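# Lift the ring off its stake into the blue tray

## Task

Remove the ring from the stake and set it down so it lies flat on the bottom of the blue tray.

## Robot and tools

Robot: two arms, left_arm and right_arm, stand on opposite sides of the table. Each ends in a two-finger gripper with a camera on its wrist. In the scene frame the origin is the table centre, the table top is at z = +0.020 m and +z is up. left_arm's base is on the +y side at (-0.007, +0.450, +0.139) m, quat_wxyz (+0.708, 0, 0, -0.706). right_arm's base is at (+0.135, -0.454, +0.073) m, quat_wxyz (+0.710, 0, 0, +0.704). Each base is turned so its +x points toward the table centre and its +z points up. The arm names do not match the left or right side of any image.

Frames: every hand position, orientation, velocity, target and offset for an arm uses that arm's own base frame. Fixed cameras and the table use the scene frame. A gripper's fingers point along its +x axis and close along its y axis. end_effector_position is the point between the fingers, about 3 to 4 cm behind the tips. Only the last 1.5 cm of each finger's inner face is flat.

Command rows: every moving argument is a row of 14 numbers, each in [-1, 1], covering both arms even when only one moves. The order is dx, dy, dz, rx, ry, rz, opening for left_arm, then the same seven for right_arm. The first six per arm are an offset from that arm's Hand target as it stood when the action or move began, not an absolute pose. They run along that arm's base axes, and the turn is about the Hand target position. 1.0 equals 0.6 m of travel or 180 degrees. rx, ry, rz form a single rotation vector. A translation longer than 1.0 may be shortened along its direction. Sending the same offset again moves the arm further. Six zeros re-request the current Hand target. The seventh number, opening, is absolute: +1 is fully open (0.080 m), -1 fully closed; empty fingers touch near -0.78. Closing fully takes at least about 0.6 s. A 0 in the opening slot is itself a command, so resend the present opening to leave a gripper alone.

execute_actions(actions, cameras): actions is a list of actions. Each action is a table of up to 15 rows, one per 1/30 s step; a short table repeats its last row to fill 15 steps. All rows count from the start pose of that action. Images come back only with an empty actions list or when cameras names them. An empty list also shows the scene number and fields other results may drop.

move(target, speed, blend, opening_speed, grip_force, blocking, cameras): drives each gripper in a straight line toward its offset. target is one 14-number row or up to 15 rows. Every row counts from the same starting Hand targets. speed is m/s, 0.002 to 4.3, default 0.25; rotation is capped at twice that in rad/s. blend, in metres, rounds corners between rows (0 means stop at each). opening_speed (0.2 or more, per second on the -1..1 scale) ramps the fingers. grip_force is newtons per finger pad, 8 to 34, one number or one per arm, and stays set. blocking=false returns after about 0.5 s while the move keeps running. A move lasts at most 10 s. Paths ignore obstacles and the other arm, and faster moves lag and overshoot more. Avoid paths passing near an arm's own base.

wait(seconds 0 to 10, cameras) lets time pass with commands held. stop(cameras) brakes a running move. zoom_image(camera, region [x0, y0, x1, y1] in pixels, at most 504 by 504) enlarges part of the newest image of cam_high, cam_low, cam_left_wrist or cam_right_wrist. All four images are 672x504. finished_scene(scene) ends the current scene for good and needs its number.

Results: position in metres, orientation as quat_wxyz, velocities in m/s and rad/s, all in base frames. Hand target is the last commanded pose after clipping; the next offsets count from it. Reported poses can be off by a few centimetres. grip_measured is the measured opening on the command scale; to hold something, command about 0.08 below the reading at first contact. grip_effort_n is motor effort, negative when closing, not pad force. Joint positions, torques and external torques follow joint order waist, shoulder, elbow, wrist pitch, wrist yaw, wrist roll. The move line reports done, off_target, moving, held, blocked or fault. blocked means the arm stopped far from its goal, probably against something. limits=paced means the pose was clipped; limits=held means a check withheld steps. MOTOR HOT warns of heating; OVER-TEMPERATURE and OVER-SPEED lines mean the arm is stopped.

Controller behaviour: orientation commands are clipped to 32 degrees from the current one each step. Friction and gravity can leave the gripper short, low or tilted, mostly at long reach. Check the pose after each move and correct any tilt or remaining gap with a new offset. To release a push, command the target back past the gripper.

Avoid: dropping the ring or letting go while it moves, striking the stake, tray or table hard, pushing hard, and letting anything leave the table. Keep the two grippers and their wrist cameras apart, and keep the camera cables from pressing on objects. Contact torques above the load limits (waist 18.2, shoulder 22.5, elbow 22.4, wrist pitch 5.92, wrist yaw 5.9, wrist roll 5.54 N m) cause a 10 s stop. Large single-step jumps can cause over-speed faults, and holding loads or outstretched poses heats the motors. Loose objects may occasionally be nudged.

Each tool is called as name(argument=value, ...), one argument or row to a line, values as JSON.

## Session

execute_actions(
  actions=[],
)

zoom_image(
  camera="cam_low",
  region=[220, 290, 480, 430],
)

zoom_image(
  camera="cam_high",
  region=[220, 230, 400, 400],
)

Scene clock: 0.00 s.
left_arm: end_effector_position=(+0.3150, -0.1062, +0.0572) grip_measured=+1.000 grip_effort_n=n/a end_effector_quat_wxyz=(+0.953, +0.055, +0.293, +0.051) | right_arm: end_effector_position=(+0.1743, +0.0562, +0.1681) grip_measured=+1.000 grip_effort_n=n/a end_effector_quat_wxyz=(+0.878, +0.455, +0.117, -0.094)
Joint positions: left_arm=[-0.582 1.507 0.463 0.313 -0.595 -0.303 0.08] | right_arm=[1.13 0.366 0.353 -0.673 1.094 1.577 0.08]
Joint velocities: within noise
Joint torques (N m): no reading
External joint torques (N m): no reading
Heat: left arm: hottest wrist pitch 29 °C (+0.0 °C/min); right arm: hottest wrist pitch 27 °C (+0.0 °C/min).
Hand target: left_arm +0.3156, -0.1064, +0.0584; +0.954, +0.054, +0.291, +0.051 | right_arm +0.1743, +0.0561, +0.1694; +0.877, +0.457, +0.116, -0.093
Tool commands: left_gripper/opening=+1.0 right_gripper/opening=+1.0
camera_calibration:
cam_left_wrist: T_world_to_cam=[[0.0829989, -0.986618, -0.140342, -0.113359], [-0.781509, 0.0229417, -0.623472, 0.315119], [0.618349, 0.161426, -0.769146, -0.056421], [0, 0, 0, 1]] pos_world=[0.290565, -0.109963, 0.137163]
cam_right_wrist: T_world_to_cam=[[-0.281975, -0.613535, -0.737608, 0.215652], [-0.431446, 0.767771, -0.47369, 0.14361], [0.856939, 0.184669, -0.481199, 0.00145411], [0, 0, 0, 1]] pos_world=[0.121522, 0.0217814, 0.227793]

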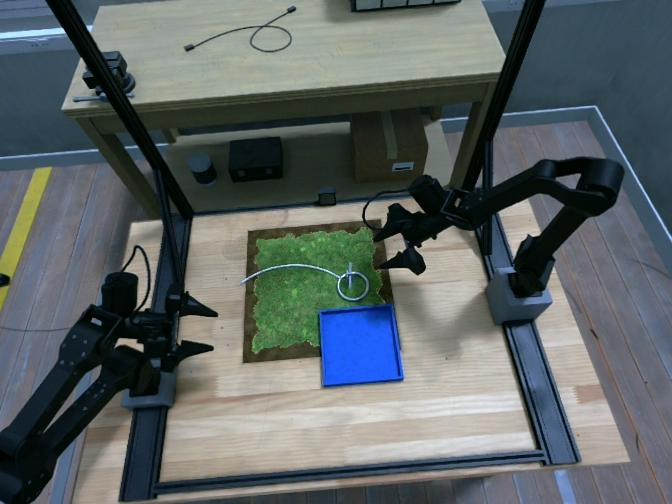

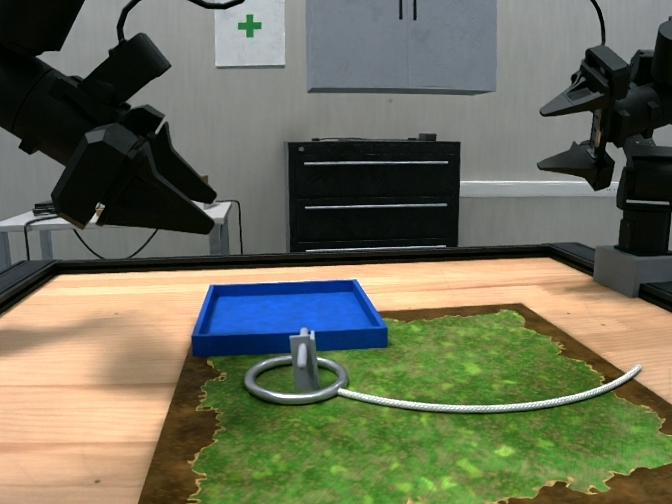

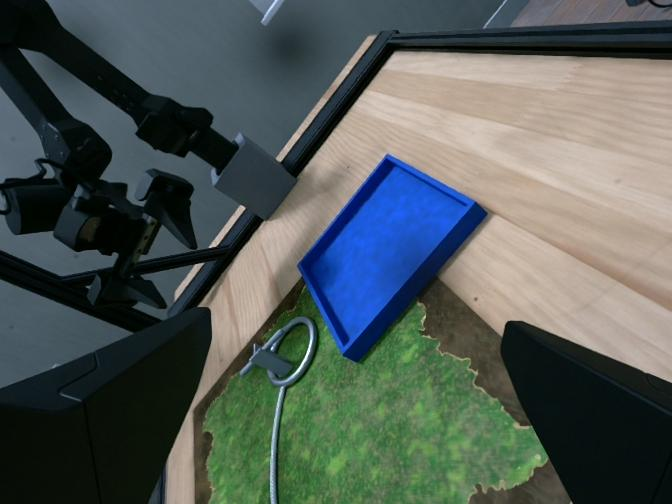

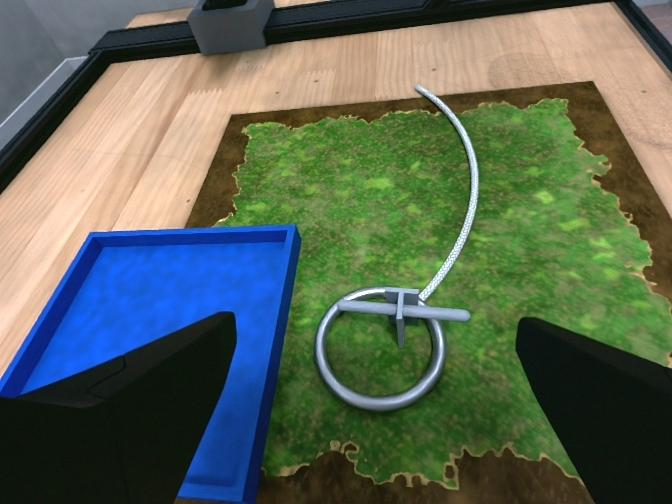

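Scaled by 1.938.

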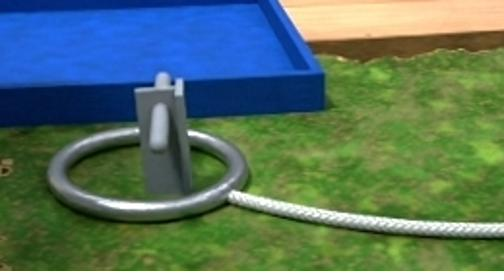

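Scaled by 2.800.

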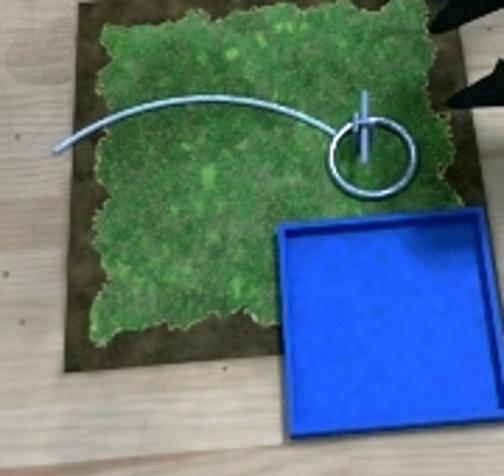

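zoom_image(
  camera="cam_low",
  region=[40, 80, 240, 250],
)

zoom_image(
  camera="cam_right_wrist",
  region=[290, 260, 500, 430],
)

zoom_image(
  camera="cam_left_wrist",
  region=[200, 290, 380, 430],
)

Scaled by 2.520.

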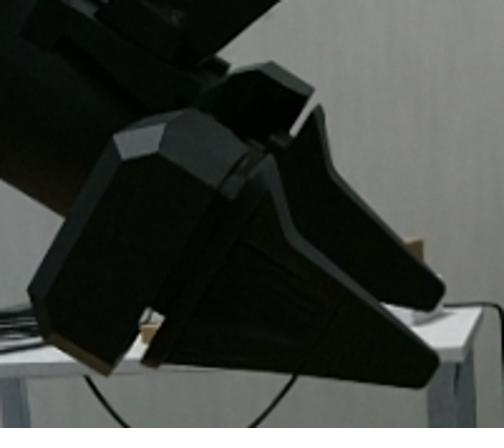

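Scaled by 2.400.

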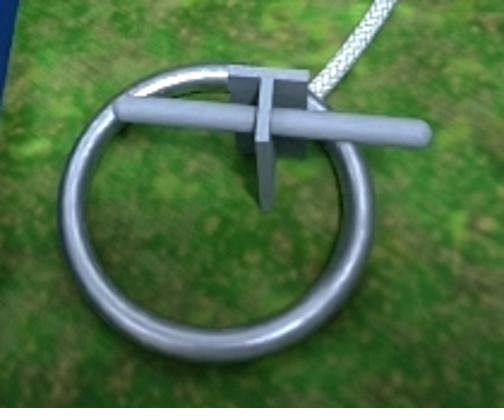

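Scaled by 2.800.

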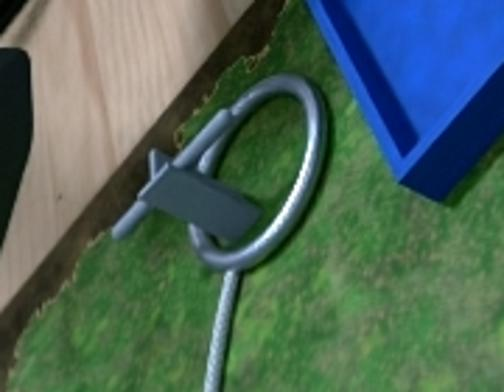

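move(
  target=[0.0857, 0.019, -0.1057, -0.280, 0.2027, 0.4573, -0.1, 0,0,0,0,0,0,1],
  speed=0.5,
  cameras=["cam_low","cam_left_wrist","cam_right_wrist"],
)

Scene clock: 67.87 s.
left_arm: end_effector_position=(+0.3653, -0.0942, -0.0022) grip_measured=-0.097 grip_effort_n=-13.7 end_effector_quat_wxyz=(+0.505, -0.499, +0.498, +0.498) | right_arm: end_effector_position=(+0.1743, +0.0562, +0.1681) grip_measured=+1.000 grip_effort_n=-0.7 end_effector_quat_wxyz=(+0.878, +0.455, +0.117, -0.094)
Joint positions: left_arm=[-0.255 2.095 1.377 -0.847 -0.008 -1.821 0.031] | right_arm=[1.13 0.366 0.353 -0.673 1.094 1.577 0.08]
Joint torques (N m): left_arm=[0.01 -8.23 6.02 0.32 0.05 -0.21] | right_arm=[-0.01 0.38 5.87 0.69 0.45 -0.03]
External joint torques (N m): left_arm=[0.01 0.4 1.1 0.06 0.11 -0.21] | right_arm=[-0.01 -0.33 -0.33 -0.46 0.08 0.01]
Heat: left arm: hottest wrist pitch 32 °C (+3.0 °C/min); right arm: hottest wrist pitch 30 °C (+2.0 °C/min).
Hand target: left_arm +0.3670, -0.0950, -0.0050; +0.501, -0.499, +0.498, +0.502 | right_arm +0.1743, +0.0561, +0.1694; +0.877, +0.457, +0.116, -0.093
Off the commanded pose: left_arm 0.003 m, 1 deg | right_arm 0.001 m, 0 deg.
move: done
camera_calibration:
cam_left_wrist: T_world_to_cam=[[0.999936, -0.000150922, -0.0112922, -0.355844], [0.00313399, -0.956928, 0.290307, -0.05978], [-0.0108496, -0.290324, -0.956867, 0.0517841], [0, 0, 0, 1]] pos_world=[0.356571, -0.0422247, 0.0628867]
cam_right_wrist: T_world_to_cam=[[-0.281975, -0.613535, -0.737608, 0.215652], [-0.431446, 0.767771, -0.47369, 0.14361], [0.856939, 0.184669, -0.481199, 0.00145411], [0, 0, 0, 1]] pos_world=[0.121522, 0.0217814, 0.227793]
Images, in order (width x height): cam_low 672x504, cam_left_wrist 672x504, cam_right_wrist 672x504.

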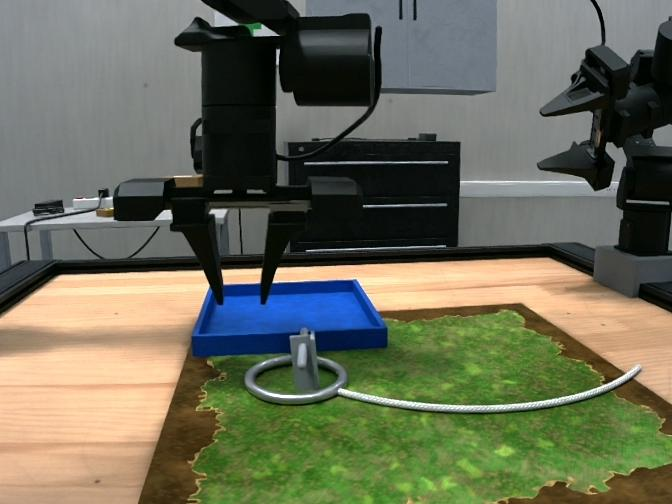

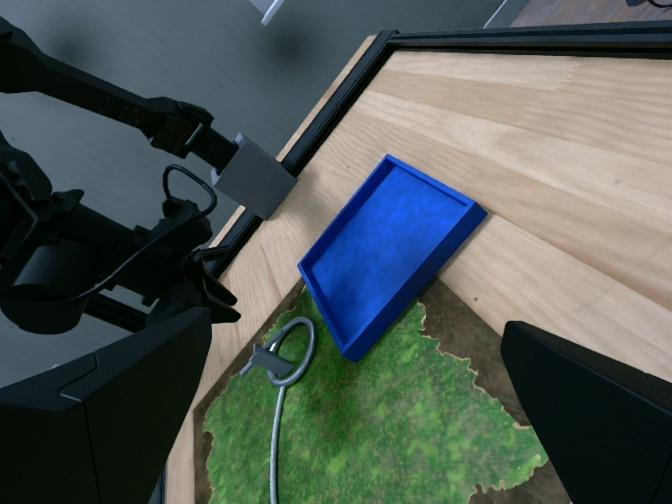

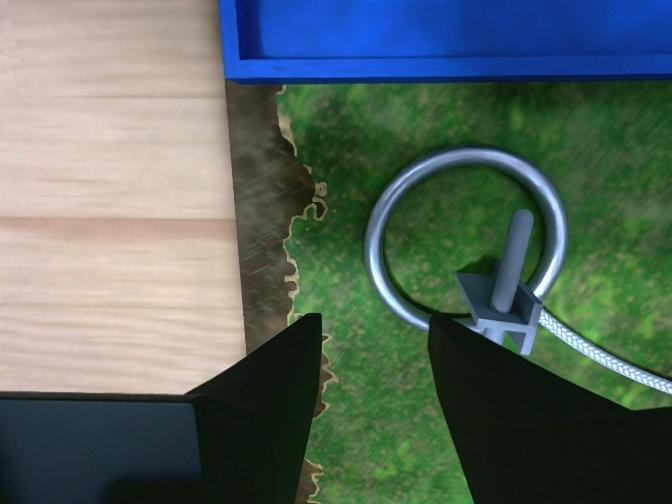

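move(
  target=[0.006, 0.0072, -0.1, 0,0,0, -0.2, 0,0,0,0,0,0,1],
  speed=0.15,
  cameras=["cam_right_wrist"],
)

Scene clock: 73.37 s.
left_arm: end_effector_position=(+0.3742, -0.0919, -0.0587) grip_measured=-0.197 grip_effort_n=-13.7 end_effector_quat_wxyz=(+0.504, -0.505, +0.493, +0.498) | right_arm: end_effector_position=(+0.1743, +0.0562, +0.1681) grip_measured=+1.000 grip_effort_n=-0.7 end_effector_quat_wxyz=(+0.878, +0.455, +0.117, -0.094)
Joint positions: left_arm=[-0.244 2.228 1.336 -0.663 -0.007 -1.82 0.026] | right_arm=[1.13 0.366 0.353 -0.673 1.094 1.577 0.08]
Joint torques (N m): left_arm=[0.13 -8.87 3.74 0.73 0.05 0.18] | right_arm=[0.04 0.38 5.9 0.7 0.45 -0.02]
External joint torques (N m): left_arm=[0.1 0.19 -0.76 0.44 0.11 0.18] | right_arm=[0.05 -0.32 -0.32 -0.45 0.08 0.02]
Heat: left arm: hottest wrist pitch 32 °C (+2.0 °C/min); right arm: hottest wrist pitch 30 °C (+2.0 °C/min).
Hand target: left_arm +0.3706, -0.0907, -0.0649; +0.501, -0.499, +0.498, +0.502 | right_arm +0.1743, +0.0561, +0.1694; +0.877, +0.457, +0.116, -0.093
Off the commanded pose: left_arm 0.007 m, 1 deg | right_arm 0.001 m, 0 deg.
move: done
camera_calibration:
cam_right_wrist: T_world_to_cam=[[-0.281975, -0.613535, -0.737608, 0.215652], [-0.431446, 0.767771, -0.47369, 0.14361], [0.856939, 0.184669, -0.481199, 0.00145411], [0, 0, 0, 1]] pos_world=[0.121522, 0.0217814, 0.227793]
Images, in order (width x height): cam_right_wrist 672x504.

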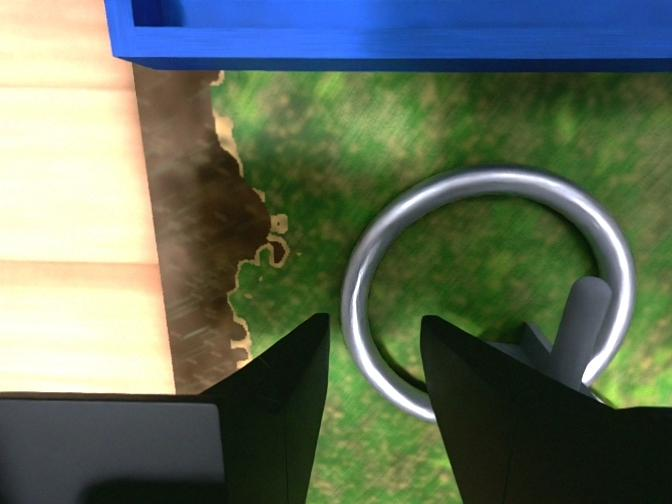

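move(
  target=[-0.012, 0.002, -0.0285, 0,0,0, -0.2, 0,0,0,0,0,0,1],
  speed=0.08,
  cameras=["cam_low","cam_right_wrist"],
)

Scene clock: 75.93 s.
left_arm: end_effector_position=(+0.3686, -0.0905, -0.0751) grip_measured=-0.197 grip_effort_n=-13.7 end_effector_quat_wxyz=(+0.504, -0.506, +0.493, +0.497) | right_arm: end_effector_position=(+0.1743, +0.0562, +0.1681) grip_measured=+1.000 grip_effort_n=-0.2 end_effector_quat_wxyz=(+0.878, +0.455, +0.117, -0.094)
Joint positions: left_arm=[-0.244 2.248 1.289 -0.592 -0.007 -1.82 0.026] | right_arm=[1.13 0.366 0.353 -0.673 1.094 1.577 0.08]
Joint torques (N m): left_arm=[-0.02 -8.57 3.24 0.76 0.05 0.14] | right_arm=[0.03 0.38 5.84 0.7 0.45 -0.03]
External joint torques (N m): left_arm=[-0.02 0.51 -1.11 0.45 0.1 0.14] | right_arm=[0.03 -0.32 -0.38 -0.45 0.08 0.01]
Heat: left arm: hottest wrist pitch 31 °C (+1.0 °C/min); right arm: hottest wrist pitch 30 °C (+1.0 °C/min).
Hand target: left_arm +0.3634, -0.0895, -0.0821; +0.501, -0.499, +0.498, +0.502 | right_arm +0.1743, +0.0561, +0.1694; +0.877, +0.457, +0.116, -0.093
Off the commanded pose: left_arm 0.009 m, 1 deg | right_arm 0.001 m, 0 deg.
move: off_target (left_arm)
camera_calibration:
cam_right_wrist: T_world_to_cam=[[-0.281975, -0.613535, -0.737608, 0.215652], [-0.431446, 0.767771, -0.47369, 0.14361], [0.856939, 0.184669, -0.481199, 0.00145411], [0, 0, 0, 1]] pos_world=[0.121522, 0.0217814, 0.227793]
Images, in order (width x height): cam_low 672x504, cam_right_wrist 672x504.

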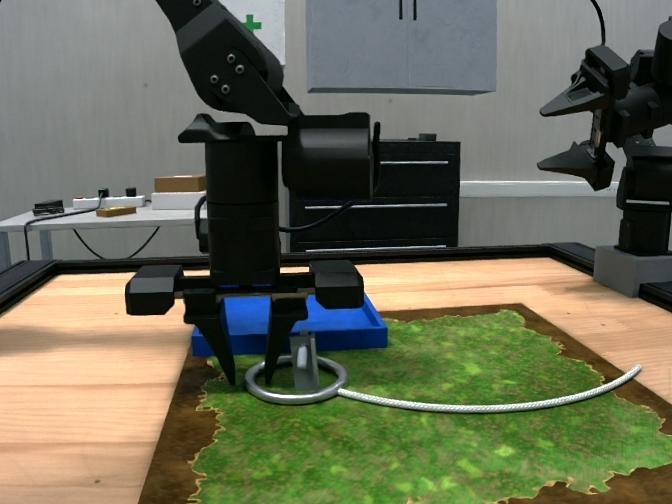

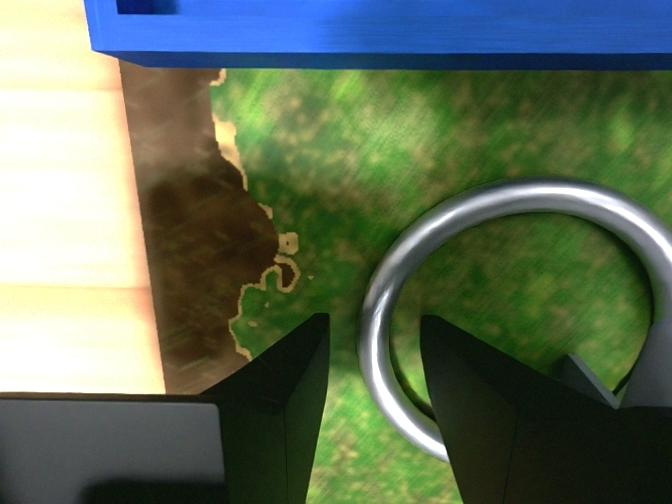

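move(
  target=[0, 0, 0, 0,0,0, -0.76, 0,0,0,0,0,0,1],
  opening_speed=0.6,
)

Scene clock: 78.07 s.
left_arm: end_effector_position=(+0.3685, -0.0905, -0.0752) grip_measured=-0.632 grip_effort_n=-83.5 end_effector_quat_wxyz=(+0.504, -0.506, +0.493, +0.497) | right_arm: end_effector_position=(+0.1743, +0.0562, +0.1681) grip_measured=+1.000 grip_effort_n=-0.7 end_effector_quat_wxyz=(+0.878, +0.455, +0.117, -0.094)
Joint positions: left_arm=[-0.244 2.248 1.289 -0.592 -0.007 -1.82 0.007] | right_arm=[1.13 0.366 0.353 -0.673 1.094 1.577 0.08]
Joint torques (N m): left_arm=[-0.02 -8.59 3.3 0.75 0.04 0.14] | right_arm=[0.02 0.38 5.85 0.7 0.45 -0.02]
External joint torques (N m): left_arm=[-0.07 0.42 -1.01 0.46 0.1 0.14] | right_arm=[0.01 -0.35 -0.35 -0.45 0.09 0.02]
Heat: left arm: hottest wrist pitch 31 °C (+1.0 °C/min); right arm: hottest wrist pitch 30 °C (+1.0 °C/min).
Hand target: left_arm +0.3633, -0.0895, -0.0821; +0.501, -0.499, +0.498, +0.502 | right_arm +0.1743, +0.0561, +0.1694; +0.877, +0.457, +0.116, -0.093
Off the commanded pose: left_arm 0.009 m, 1 deg | right_arm 0.001 m, 0 deg.
move: off_target (left_arm)

move(
  target=[
    [0.0045,0,0.012,0,0,0,-0.76,0,0,0,0,0,0,1],
    [0.0087,-0.035,0.0685,0.1667,0,0,-0.76,0,0,0,0,0,0,1],
  ],
  speed=0.12,
  blend=0.005,
  cameras=["cam_low","cam_right_wrist"],
)

zoom_image(
  camera="cam_low",
  region=[200, 290, 400, 430],
)

Scene clock: 92.00 s.
left_arm: end_effector_position=(+0.3666, -0.1104, -0.0392) grip_measured=-0.632 grip_effort_n=-83.5 end_effector_quat_wxyz=(+0.612, -0.354, +0.356, +0.611) | right_arm: end_effector_position=(+0.1743, +0.0562, +0.1681) grip_measured=+1.000 grip_effort_n=-0.7 end_effector_quat_wxyz=(+0.878, +0.455, +0.117, -0.094)
Joint positions: left_arm=[-0.467 2.379 1.603 -1.048 -0.459 -2.095 0.007] | right_arm=[1.13 0.366 0.353 -0.673 1.094 1.577 0.08]
Joint torques (N m): left_arm=[-0.05 -9.74 5.65 -0.24 -0.6 -0.21] | right_arm=[0.01 0.41 5.84 0.69 0.46 -0.01]
External joint torques (N m): left_arm=[-0.06 0.05 1.26 -0.08 -0.28 -0.21] | right_arm=[-0.01 -0.3 -0.38 -0.47 0.09 0.02]
Heat: left arm: hottest shoulder 31 °C (+3.0 °C/min); right arm: hottest wrist pitch 31 °C (+2.0 °C/min).
Hand target: left_arm +0.3686, -0.1105, -0.0410; +0.613, -0.353, +0.351, +0.614 | right_arm +0.1743, +0.0561, +0.1694; +0.877, +0.457, +0.116, -0.093
Off the commanded pose: left_arm 0.003 m, 1 deg | right_arm 0.001 m, 0 deg.
move: done; blend cut to 0.0038 m at target 1
camera_calibration:
cam_right_wrist: T_world_to_cam=[[-0.281975, -0.613535, -0.737608, 0.215652], [-0.431446, 0.767771, -0.47369, 0.14361], [0.856939, 0.184669, -0.481199, 0.00145411], [0, 0, 0, 1]] pos_world=[0.121522, 0.0217814, 0.227793]
Images, in order (width x height): cam_low 672x504, cam_right_wrist 672x504.

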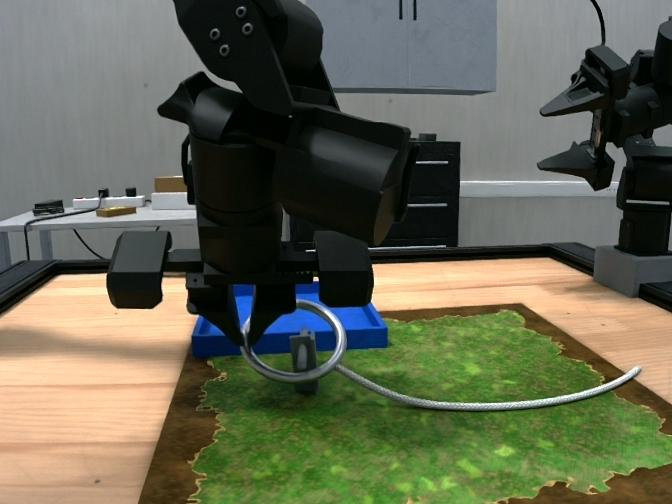

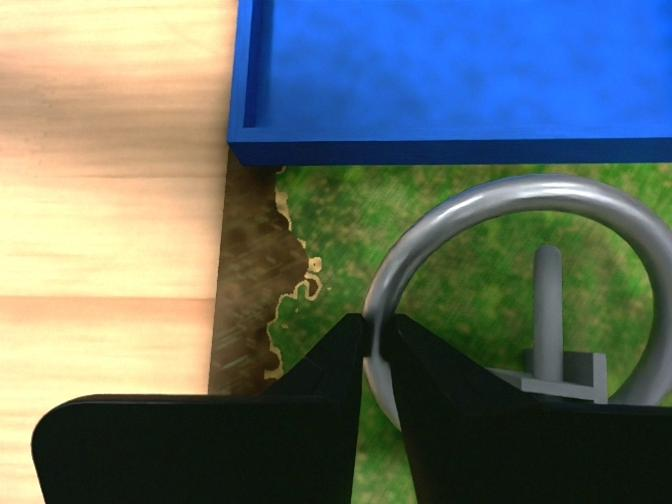

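Scaled by 2.520.

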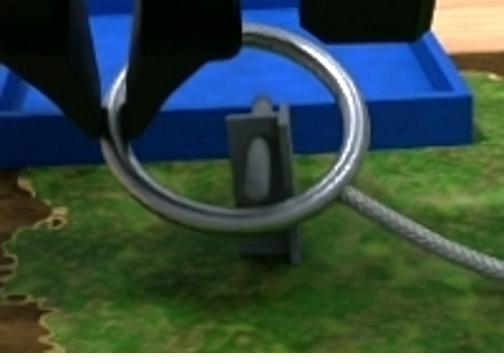

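move(
  target=[
    [0.002,-0.0625,0.003,0,0,0,-0.76,0,0,0,0,0,0,1],
  ],
  speed=0.1,
  cameras=["cam_low","cam_right_wrist"],
)

zoom_image(
  camera="cam_low",
  region=[200, 290, 400, 430],
)

Scene clock: 95.93 s.
left_arm: end_effector_position=(+0.3684, -0.1475, -0.0368) grip_measured=-0.632 grip_effort_n=-83.5 end_effector_quat_wxyz=(+0.614, -0.352, +0.354, +0.611) | right_arm: end_effector_position=(+0.1743, +0.0562, +0.1681) grip_measured=+1.000 grip_effort_n=-0.7 end_effector_quat_wxyz=(+0.878, +0.455, +0.117, -0.094)
Joint positions: left_arm=[-0.545 2.454 1.75 -1.156 -0.445 -2.176 0.007] | right_arm=[1.13 0.366 0.353 -0.673 1.094 1.577 0.08]
Joint torques (N m): left_arm=[0.01 -10.18 5.86 -0.32 -0.35 -0.21] | right_arm=[0.01 0.37 5.89 0.69 0.45 -0.02]
External joint torques (N m): left_arm=[0.02 -0.03 1.42 -0.1 -0.06 -0.21] | right_arm=[0.02 -0.34 -0.32 -0.46 0.09 0.02]
Heat: left arm: hottest shoulder 32 °C (+4.0 °C/min); right arm: hottest wrist pitch 31 °C (+1.0 °C/min).
Hand target: left_arm +0.3698, -0.1481, -0.0392; +0.613, -0.353, +0.351, +0.614 | right_arm +0.1743, +0.0561, +0.1694; +0.877, +0.457, +0.116, -0.093
Off the commanded pose: left_arm 0.003 m, 0 deg | right_arm 0.001 m, 0 deg.
move: done
camera_calibration:
cam_right_wrist: T_world_to_cam=[[-0.281975, -0.613535, -0.737608, 0.215652], [-0.431446, 0.767771, -0.47369, 0.14361], [0.856939, 0.184669, -0.481199, 0.00145411], [0, 0, 0, 1]] pos_world=[0.121522, 0.0217814, 0.227793]
Images, in order (width x height): cam_low 672x504, cam_right_wrist 672x504.

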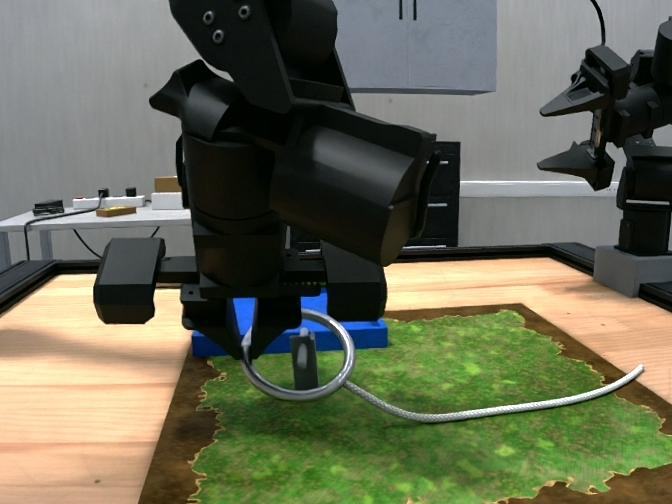

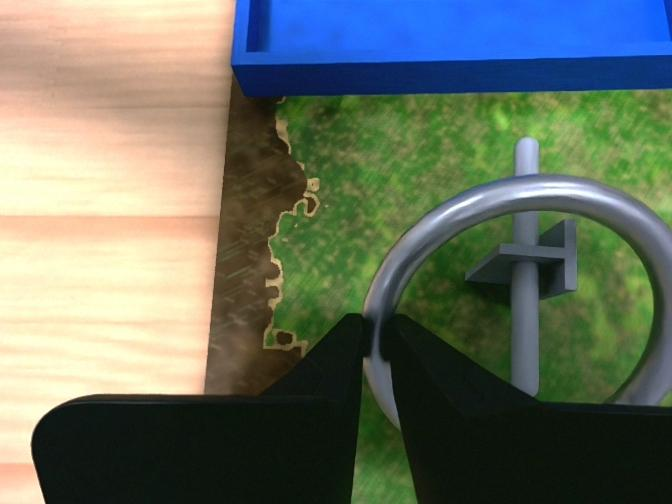

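Scaled by 2.520.

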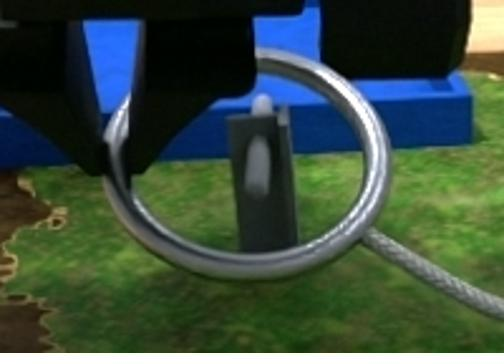

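move(
  target=[
    [0,0,0.095,0,0,0,-0.76,0,0,0,0,0,0,1],
    [-0.01,0.3635,0.07,-0.1667,0,0,-0.76,0,0,0,0,0,0,1],
  ],
  speed=[0.12, 0.25],
  blend=0.01,
  cameras=["cam_low","cam_right_wrist"],
)

Scene clock: 103.00 s.
left_arm: end_effector_position=(+0.3591, +0.0693, -0.0011) grip_measured=-0.632 grip_effort_n=-83.5 end_effector_quat_wxyz=(+0.496, -0.497, +0.501, +0.506) | right_arm: end_effector_position=(+0.1743, +0.0562, +0.1681) grip_measured=+1.000 grip_effort_n=-0.2 end_effector_quat_wxyz=(+0.878, +0.455, +0.117, -0.094)
Joint positions: left_arm=[0.188 2.068 1.339 -0.855 -0.007 -1.39 0.007] | right_arm=[1.13 0.366 0.353 -0.673 1.094 1.577 0.08]
Joint torques (N m): left_arm=[0.02 -10.07 6.3 0.34 0.01 0.17] | right_arm=[0.04 0.39 5.86 0.7 0.46 -0.03]
External joint torques (N m): left_arm=[0.02 -1.45 1.26 0.05 0.06 0.17] | right_arm=[0.03 -0.34 -0.31 -0.45 0.1 0.01]
Heat: left arm: hottest shoulder 34 °C (+6.0 °C/min); right arm: hottest wrist pitch 31 °C (+1.0 °C/min).
Hand target: left_arm +0.3639, +0.0700, +0.0029; +0.501, -0.499, +0.498, +0.502 | right_arm +0.1743, +0.0561, +0.1694; +0.877, +0.457, +0.116, -0.093
Off the commanded pose: left_arm 0.006 m, 1 deg | right_arm 0.001 m, 0 deg.
move: done
camera_calibration:
cam_right_wrist: T_world_to_cam=[[-0.281975, -0.613535, -0.737608, 0.215652], [-0.431446, 0.767771, -0.47369, 0.14361], [0.856939, 0.184669, -0.481199, 0.00145411], [0, 0, 0, 1]] pos_world=[0.121522, 0.0217814, 0.227793]
Images, in order (width x height): cam_low 672x504, cam_right_wrist 672x504.

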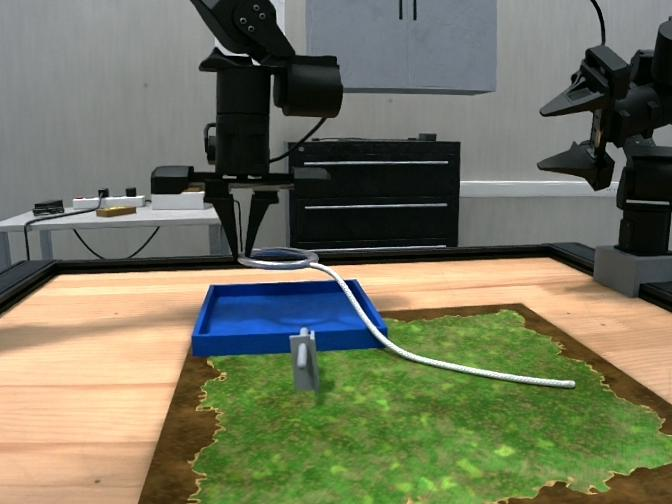

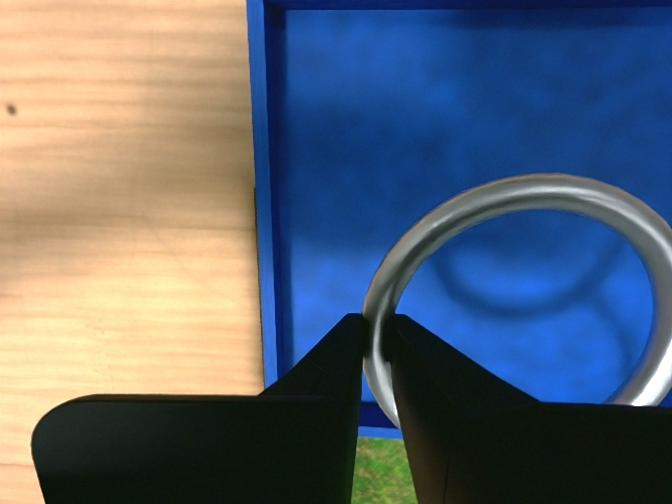

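move(
  target=[
    [0.0,0.005,-0.085,0,0,0,-0.76,0,0,0,0,0,0,1],
    [-0.004,0.008,-0.129,0,0,0,-0.76,0,0,0,0,0,0,1],
  ],
  speed=[0.2,0.07],
  blend=0.01,
  cameras=["cam_low","cam_right_wrist"],
)

zoom_image(
  camera="cam_low",
  region=[180, 230, 420, 370],
)

Scene clock: 109.37 s.
left_arm: end_effector_position=(+0.3657, +0.0750, -0.0687) grip_measured=-0.632 grip_effort_n=-83.5 end_effector_quat_wxyz=(+0.505, -0.503, +0.492, +0.500) | right_arm: end_effector_position=(+0.1743, +0.0562, +0.1681) grip_measured=+1.000 grip_effort_n=-0.7 end_effector_quat_wxyz=(+0.878, +0.455, +0.117, -0.094)
Joint positions: left_arm=[0.2 2.215 1.262 -0.6 -0.006 -1.376 0.007] | right_arm=[1.13 0.366 0.353 -0.673 1.094 1.577 0.08]
Joint torques (N m): left_arm=[0.15 -8.63 3.43 0.8 0.01 0.19] | right_arm=[0.01 0.39 5.86 0.69 0.46 -0.03]
External joint torques (N m): left_arm=[0.01 0.16 -0.86 0.49 0.07 0.19] | right_arm=[0.04 -0.31 -0.36 -0.46 0.09 0.01]
Heat: left arm: hottest shoulder 35 °C (+6.1 °C/min); right arm: hottest wrist pitch 31 °C (+1.0 °C/min).
Hand target: left_arm +0.3613, +0.0748, -0.0746; +0.501, -0.499, +0.498, +0.502 | right_arm +0.1743, +0.0561, +0.1694; +0.877, +0.457, +0.116, -0.093
Off the commanded pose: left_arm 0.007 m, 1 deg | right_arm 0.001 m, 0 deg.
move: done
camera_calibration:
cam_right_wrist: T_world_to_cam=[[-0.281975, -0.613535, -0.737608, 0.215652], [-0.431446, 0.767771, -0.47369, 0.14361], [0.856939, 0.184669, -0.481199, 0.00145411], [0, 0, 0, 1]] pos_world=[0.121522, 0.0217814, 0.227793]
Images, in order (width x height): cam_low 672x504, cam_right_wrist 672x504.

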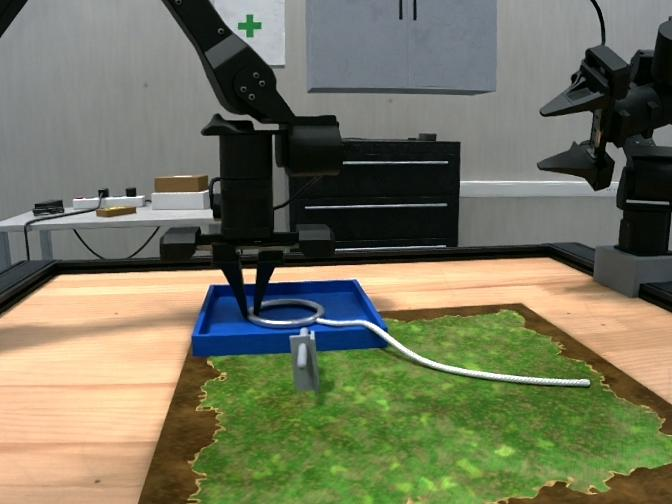

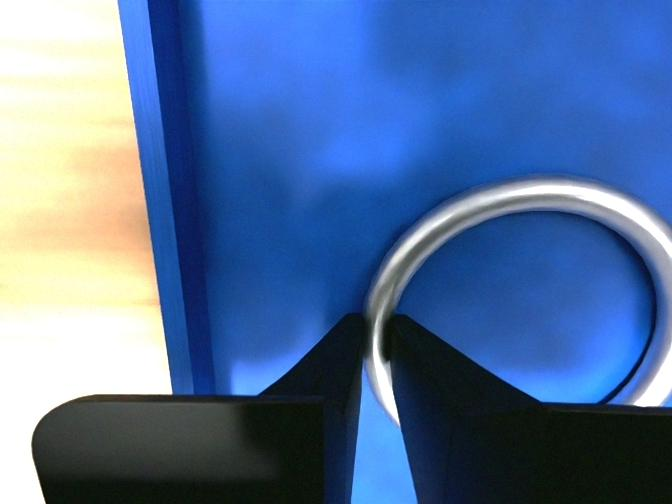

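Scaled by 2.100.

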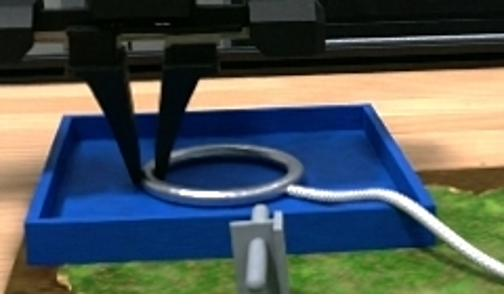

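move(
  target=[
    [-0.003,0.0,-0.009,0,0,0,-0.76,0,0,0,0,0,0,1],
    [-0.003,0.0,-0.009,0,0,0,-0.25,0,0,0,0,0,0,1],
  ],
  speed=0.05,
  opening_speed=0.7,
  cameras=["cam_low","cam_right_wrist"],
)

zoom_image(
  camera="cam_low",
  region=[180, 230, 420, 370],
)

Scene clock: 112.47 s.
left_arm: end_effector_position=(+0.3667, +0.0755, -0.0714) grip_measured=-0.254 grip_effort_n=17.9 end_effector_quat_wxyz=(+0.508, -0.506, +0.489, +0.497) | right_arm: end_effector_position=(+0.1743, +0.0562, +0.1681) grip_measured=+1.000 grip_effort_n=-0.7 end_effector_quat_wxyz=(+0.878, +0.455, +0.117, -0.094)
Joint positions: left_arm=[0.201 2.218 1.252 -0.575 -0.006 -1.375 0.024] | right_arm=[1.13 0.366 0.353 -0.673 1.094 1.577 0.08]
Joint torques (N m): left_arm=[0.17 -7.89 3.12 0.55 -0.03 0.19] | right_arm=[0.04 0.38 5.91 0.7 0.45 -0.02]
External joint torques (N m): left_arm=[0.29 0.97 -1.22 0.21 0.01 0.19] | right_arm=[0.04 -0.35 -0.31 -0.46 0.09 0.02]
Heat: left arm: hottest shoulder 35 °C (+6.1 °C/min); right arm: hottest wrist pitch 31 °C (+1.0 °C/min).
Hand target: left_arm +0.3596, +0.0749, -0.0800; +0.501, -0.499, +0.498, +0.502 | right_arm +0.1743, +0.0561, +0.1694; +0.877, +0.457, +0.116, -0.093
Off the commanded pose: left_arm 0.011 m, 2 deg | right_arm 0.001 m, 0 deg.
move: off_target (left_arm); target 2's new opening was sent with left_arm's hand 0.011 m and 1 deg from that target
camera_calibration:
cam_right_wrist: T_world_to_cam=[[-0.281975, -0.613535, -0.737608, 0.215652], [-0.431446, 0.767771, -0.47369, 0.14361], [0.856939, 0.184669, -0.481199, 0.00145411], [0, 0, 0, 1]] pos_world=[0.121522, 0.0217814, 0.227793]
Images, in order (width x height): cam_low 672x504, cam_right_wrist 672x504.

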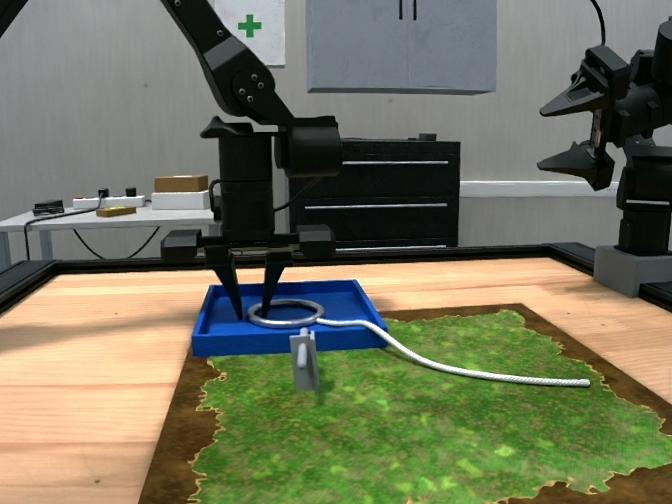

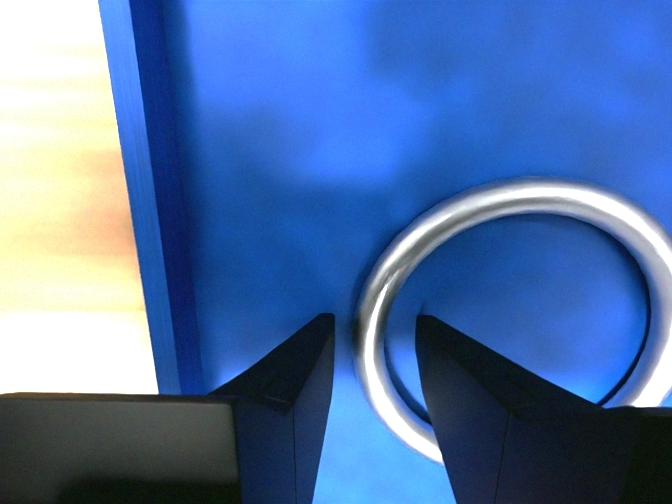

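Scaled by 2.100.

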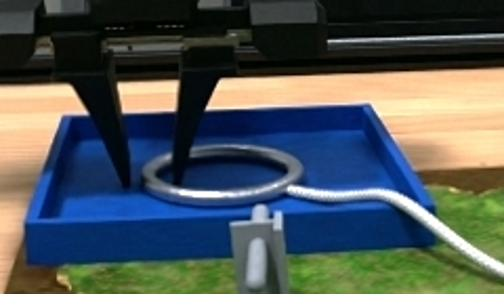

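Released and flat. Retreat upward.

move(
  target=[
    [0.003,0.0,0.04,0,0,0,-0.25,0,0,0,0,0,0,1],
    [0.0,0.0,0.17,0,0,0,-0.25,0,0,0,0,0,0,1],
  ],
  speed=[0.1,0.25],
  blend=0.02,
  cameras=["cam_low","cam_right_wrist"],
)

zoom_image(
  camera="cam_low",
  region=[180, 230, 420, 370],
)

Scene clock: 115.23 s.
left_arm: end_effector_position=(+0.3567, +0.0735, +0.0172) grip_measured=-0.253 grip_effort_n=16.5 end_effector_quat_wxyz=(+0.496, -0.497, +0.502, +0.505) | right_arm: end_effector_position=(+0.1743, +0.0562, +0.1681) grip_measured=+1.000 grip_effort_n=-0.7 end_effector_quat_wxyz=(+0.878, +0.455, +0.117, -0.094)
Joint positions: left_arm=[0.201 2.032 1.365 -0.917 -0.006 -1.375 0.024] | right_arm=[1.13 0.366 0.353 -0.673 1.094 1.577 0.08]
Joint torques (N m): left_arm=[0.15 -10.71 5.72 0.35 -0.03 0.18] | right_arm=[-0.01 0.41 5.88 0.69 0.45 -0.01]
External joint torques (N m): left_arm=[0.12 -2.31 0.6 0.06 0.02 0.18] | right_arm=[-0.01 -0.31 -0.32 -0.46 0.09 0.03]
Heat: left arm: hottest shoulder 35 °C (+6.1 °C/min); right arm: hottest wrist pitch 31 °C (+1.0 °C/min).
Hand target: left_arm +0.3596, +0.0748, +0.0220; +0.501, -0.499, +0.498, +0.502 | right_arm +0.1743, +0.0561, +0.1694; +0.877, +0.457, +0.116, -0.093
Off the commanded pose: left_arm 0.006 m, 1 deg | right_arm 0.001 m, 0 deg.
move: done; blend cut to 0.0119 m at target 1
camera_calibration:
cam_right_wrist: T_world_to_cam=[[-0.281975, -0.613535, -0.737608, 0.215652], [-0.431446, 0.767771, -0.47369, 0.14361], [0.856939, 0.184669, -0.481199, 0.00145411], [0, 0, 0, 1]] pos_world=[0.121522, 0.0217814, 0.227793]
Images, in order (width x height): cam_low 672x504, cam_right_wrist 672x504.

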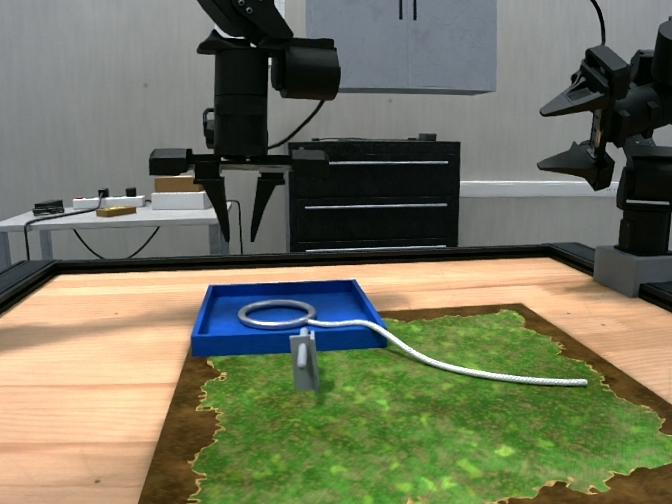

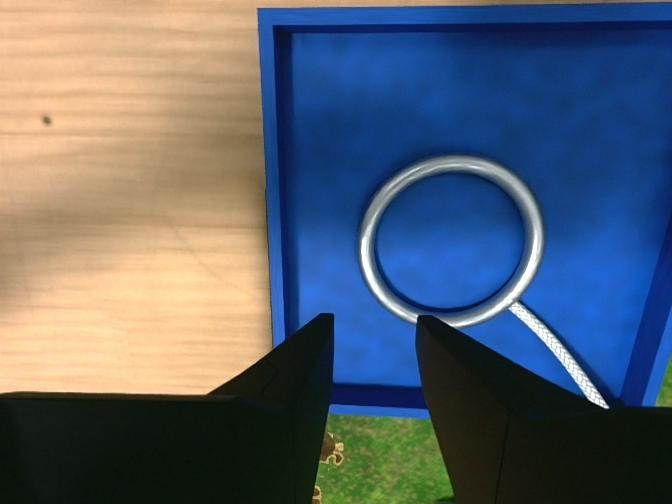

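Scaled by 2.100.

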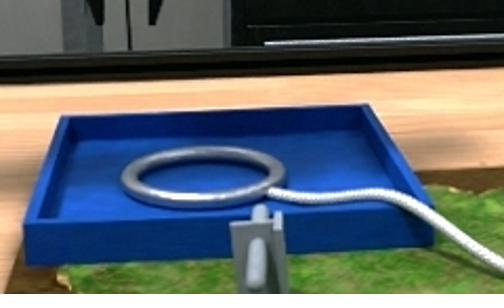

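finished_scene(
  scene=2,
)

The scene is finished: the task was done.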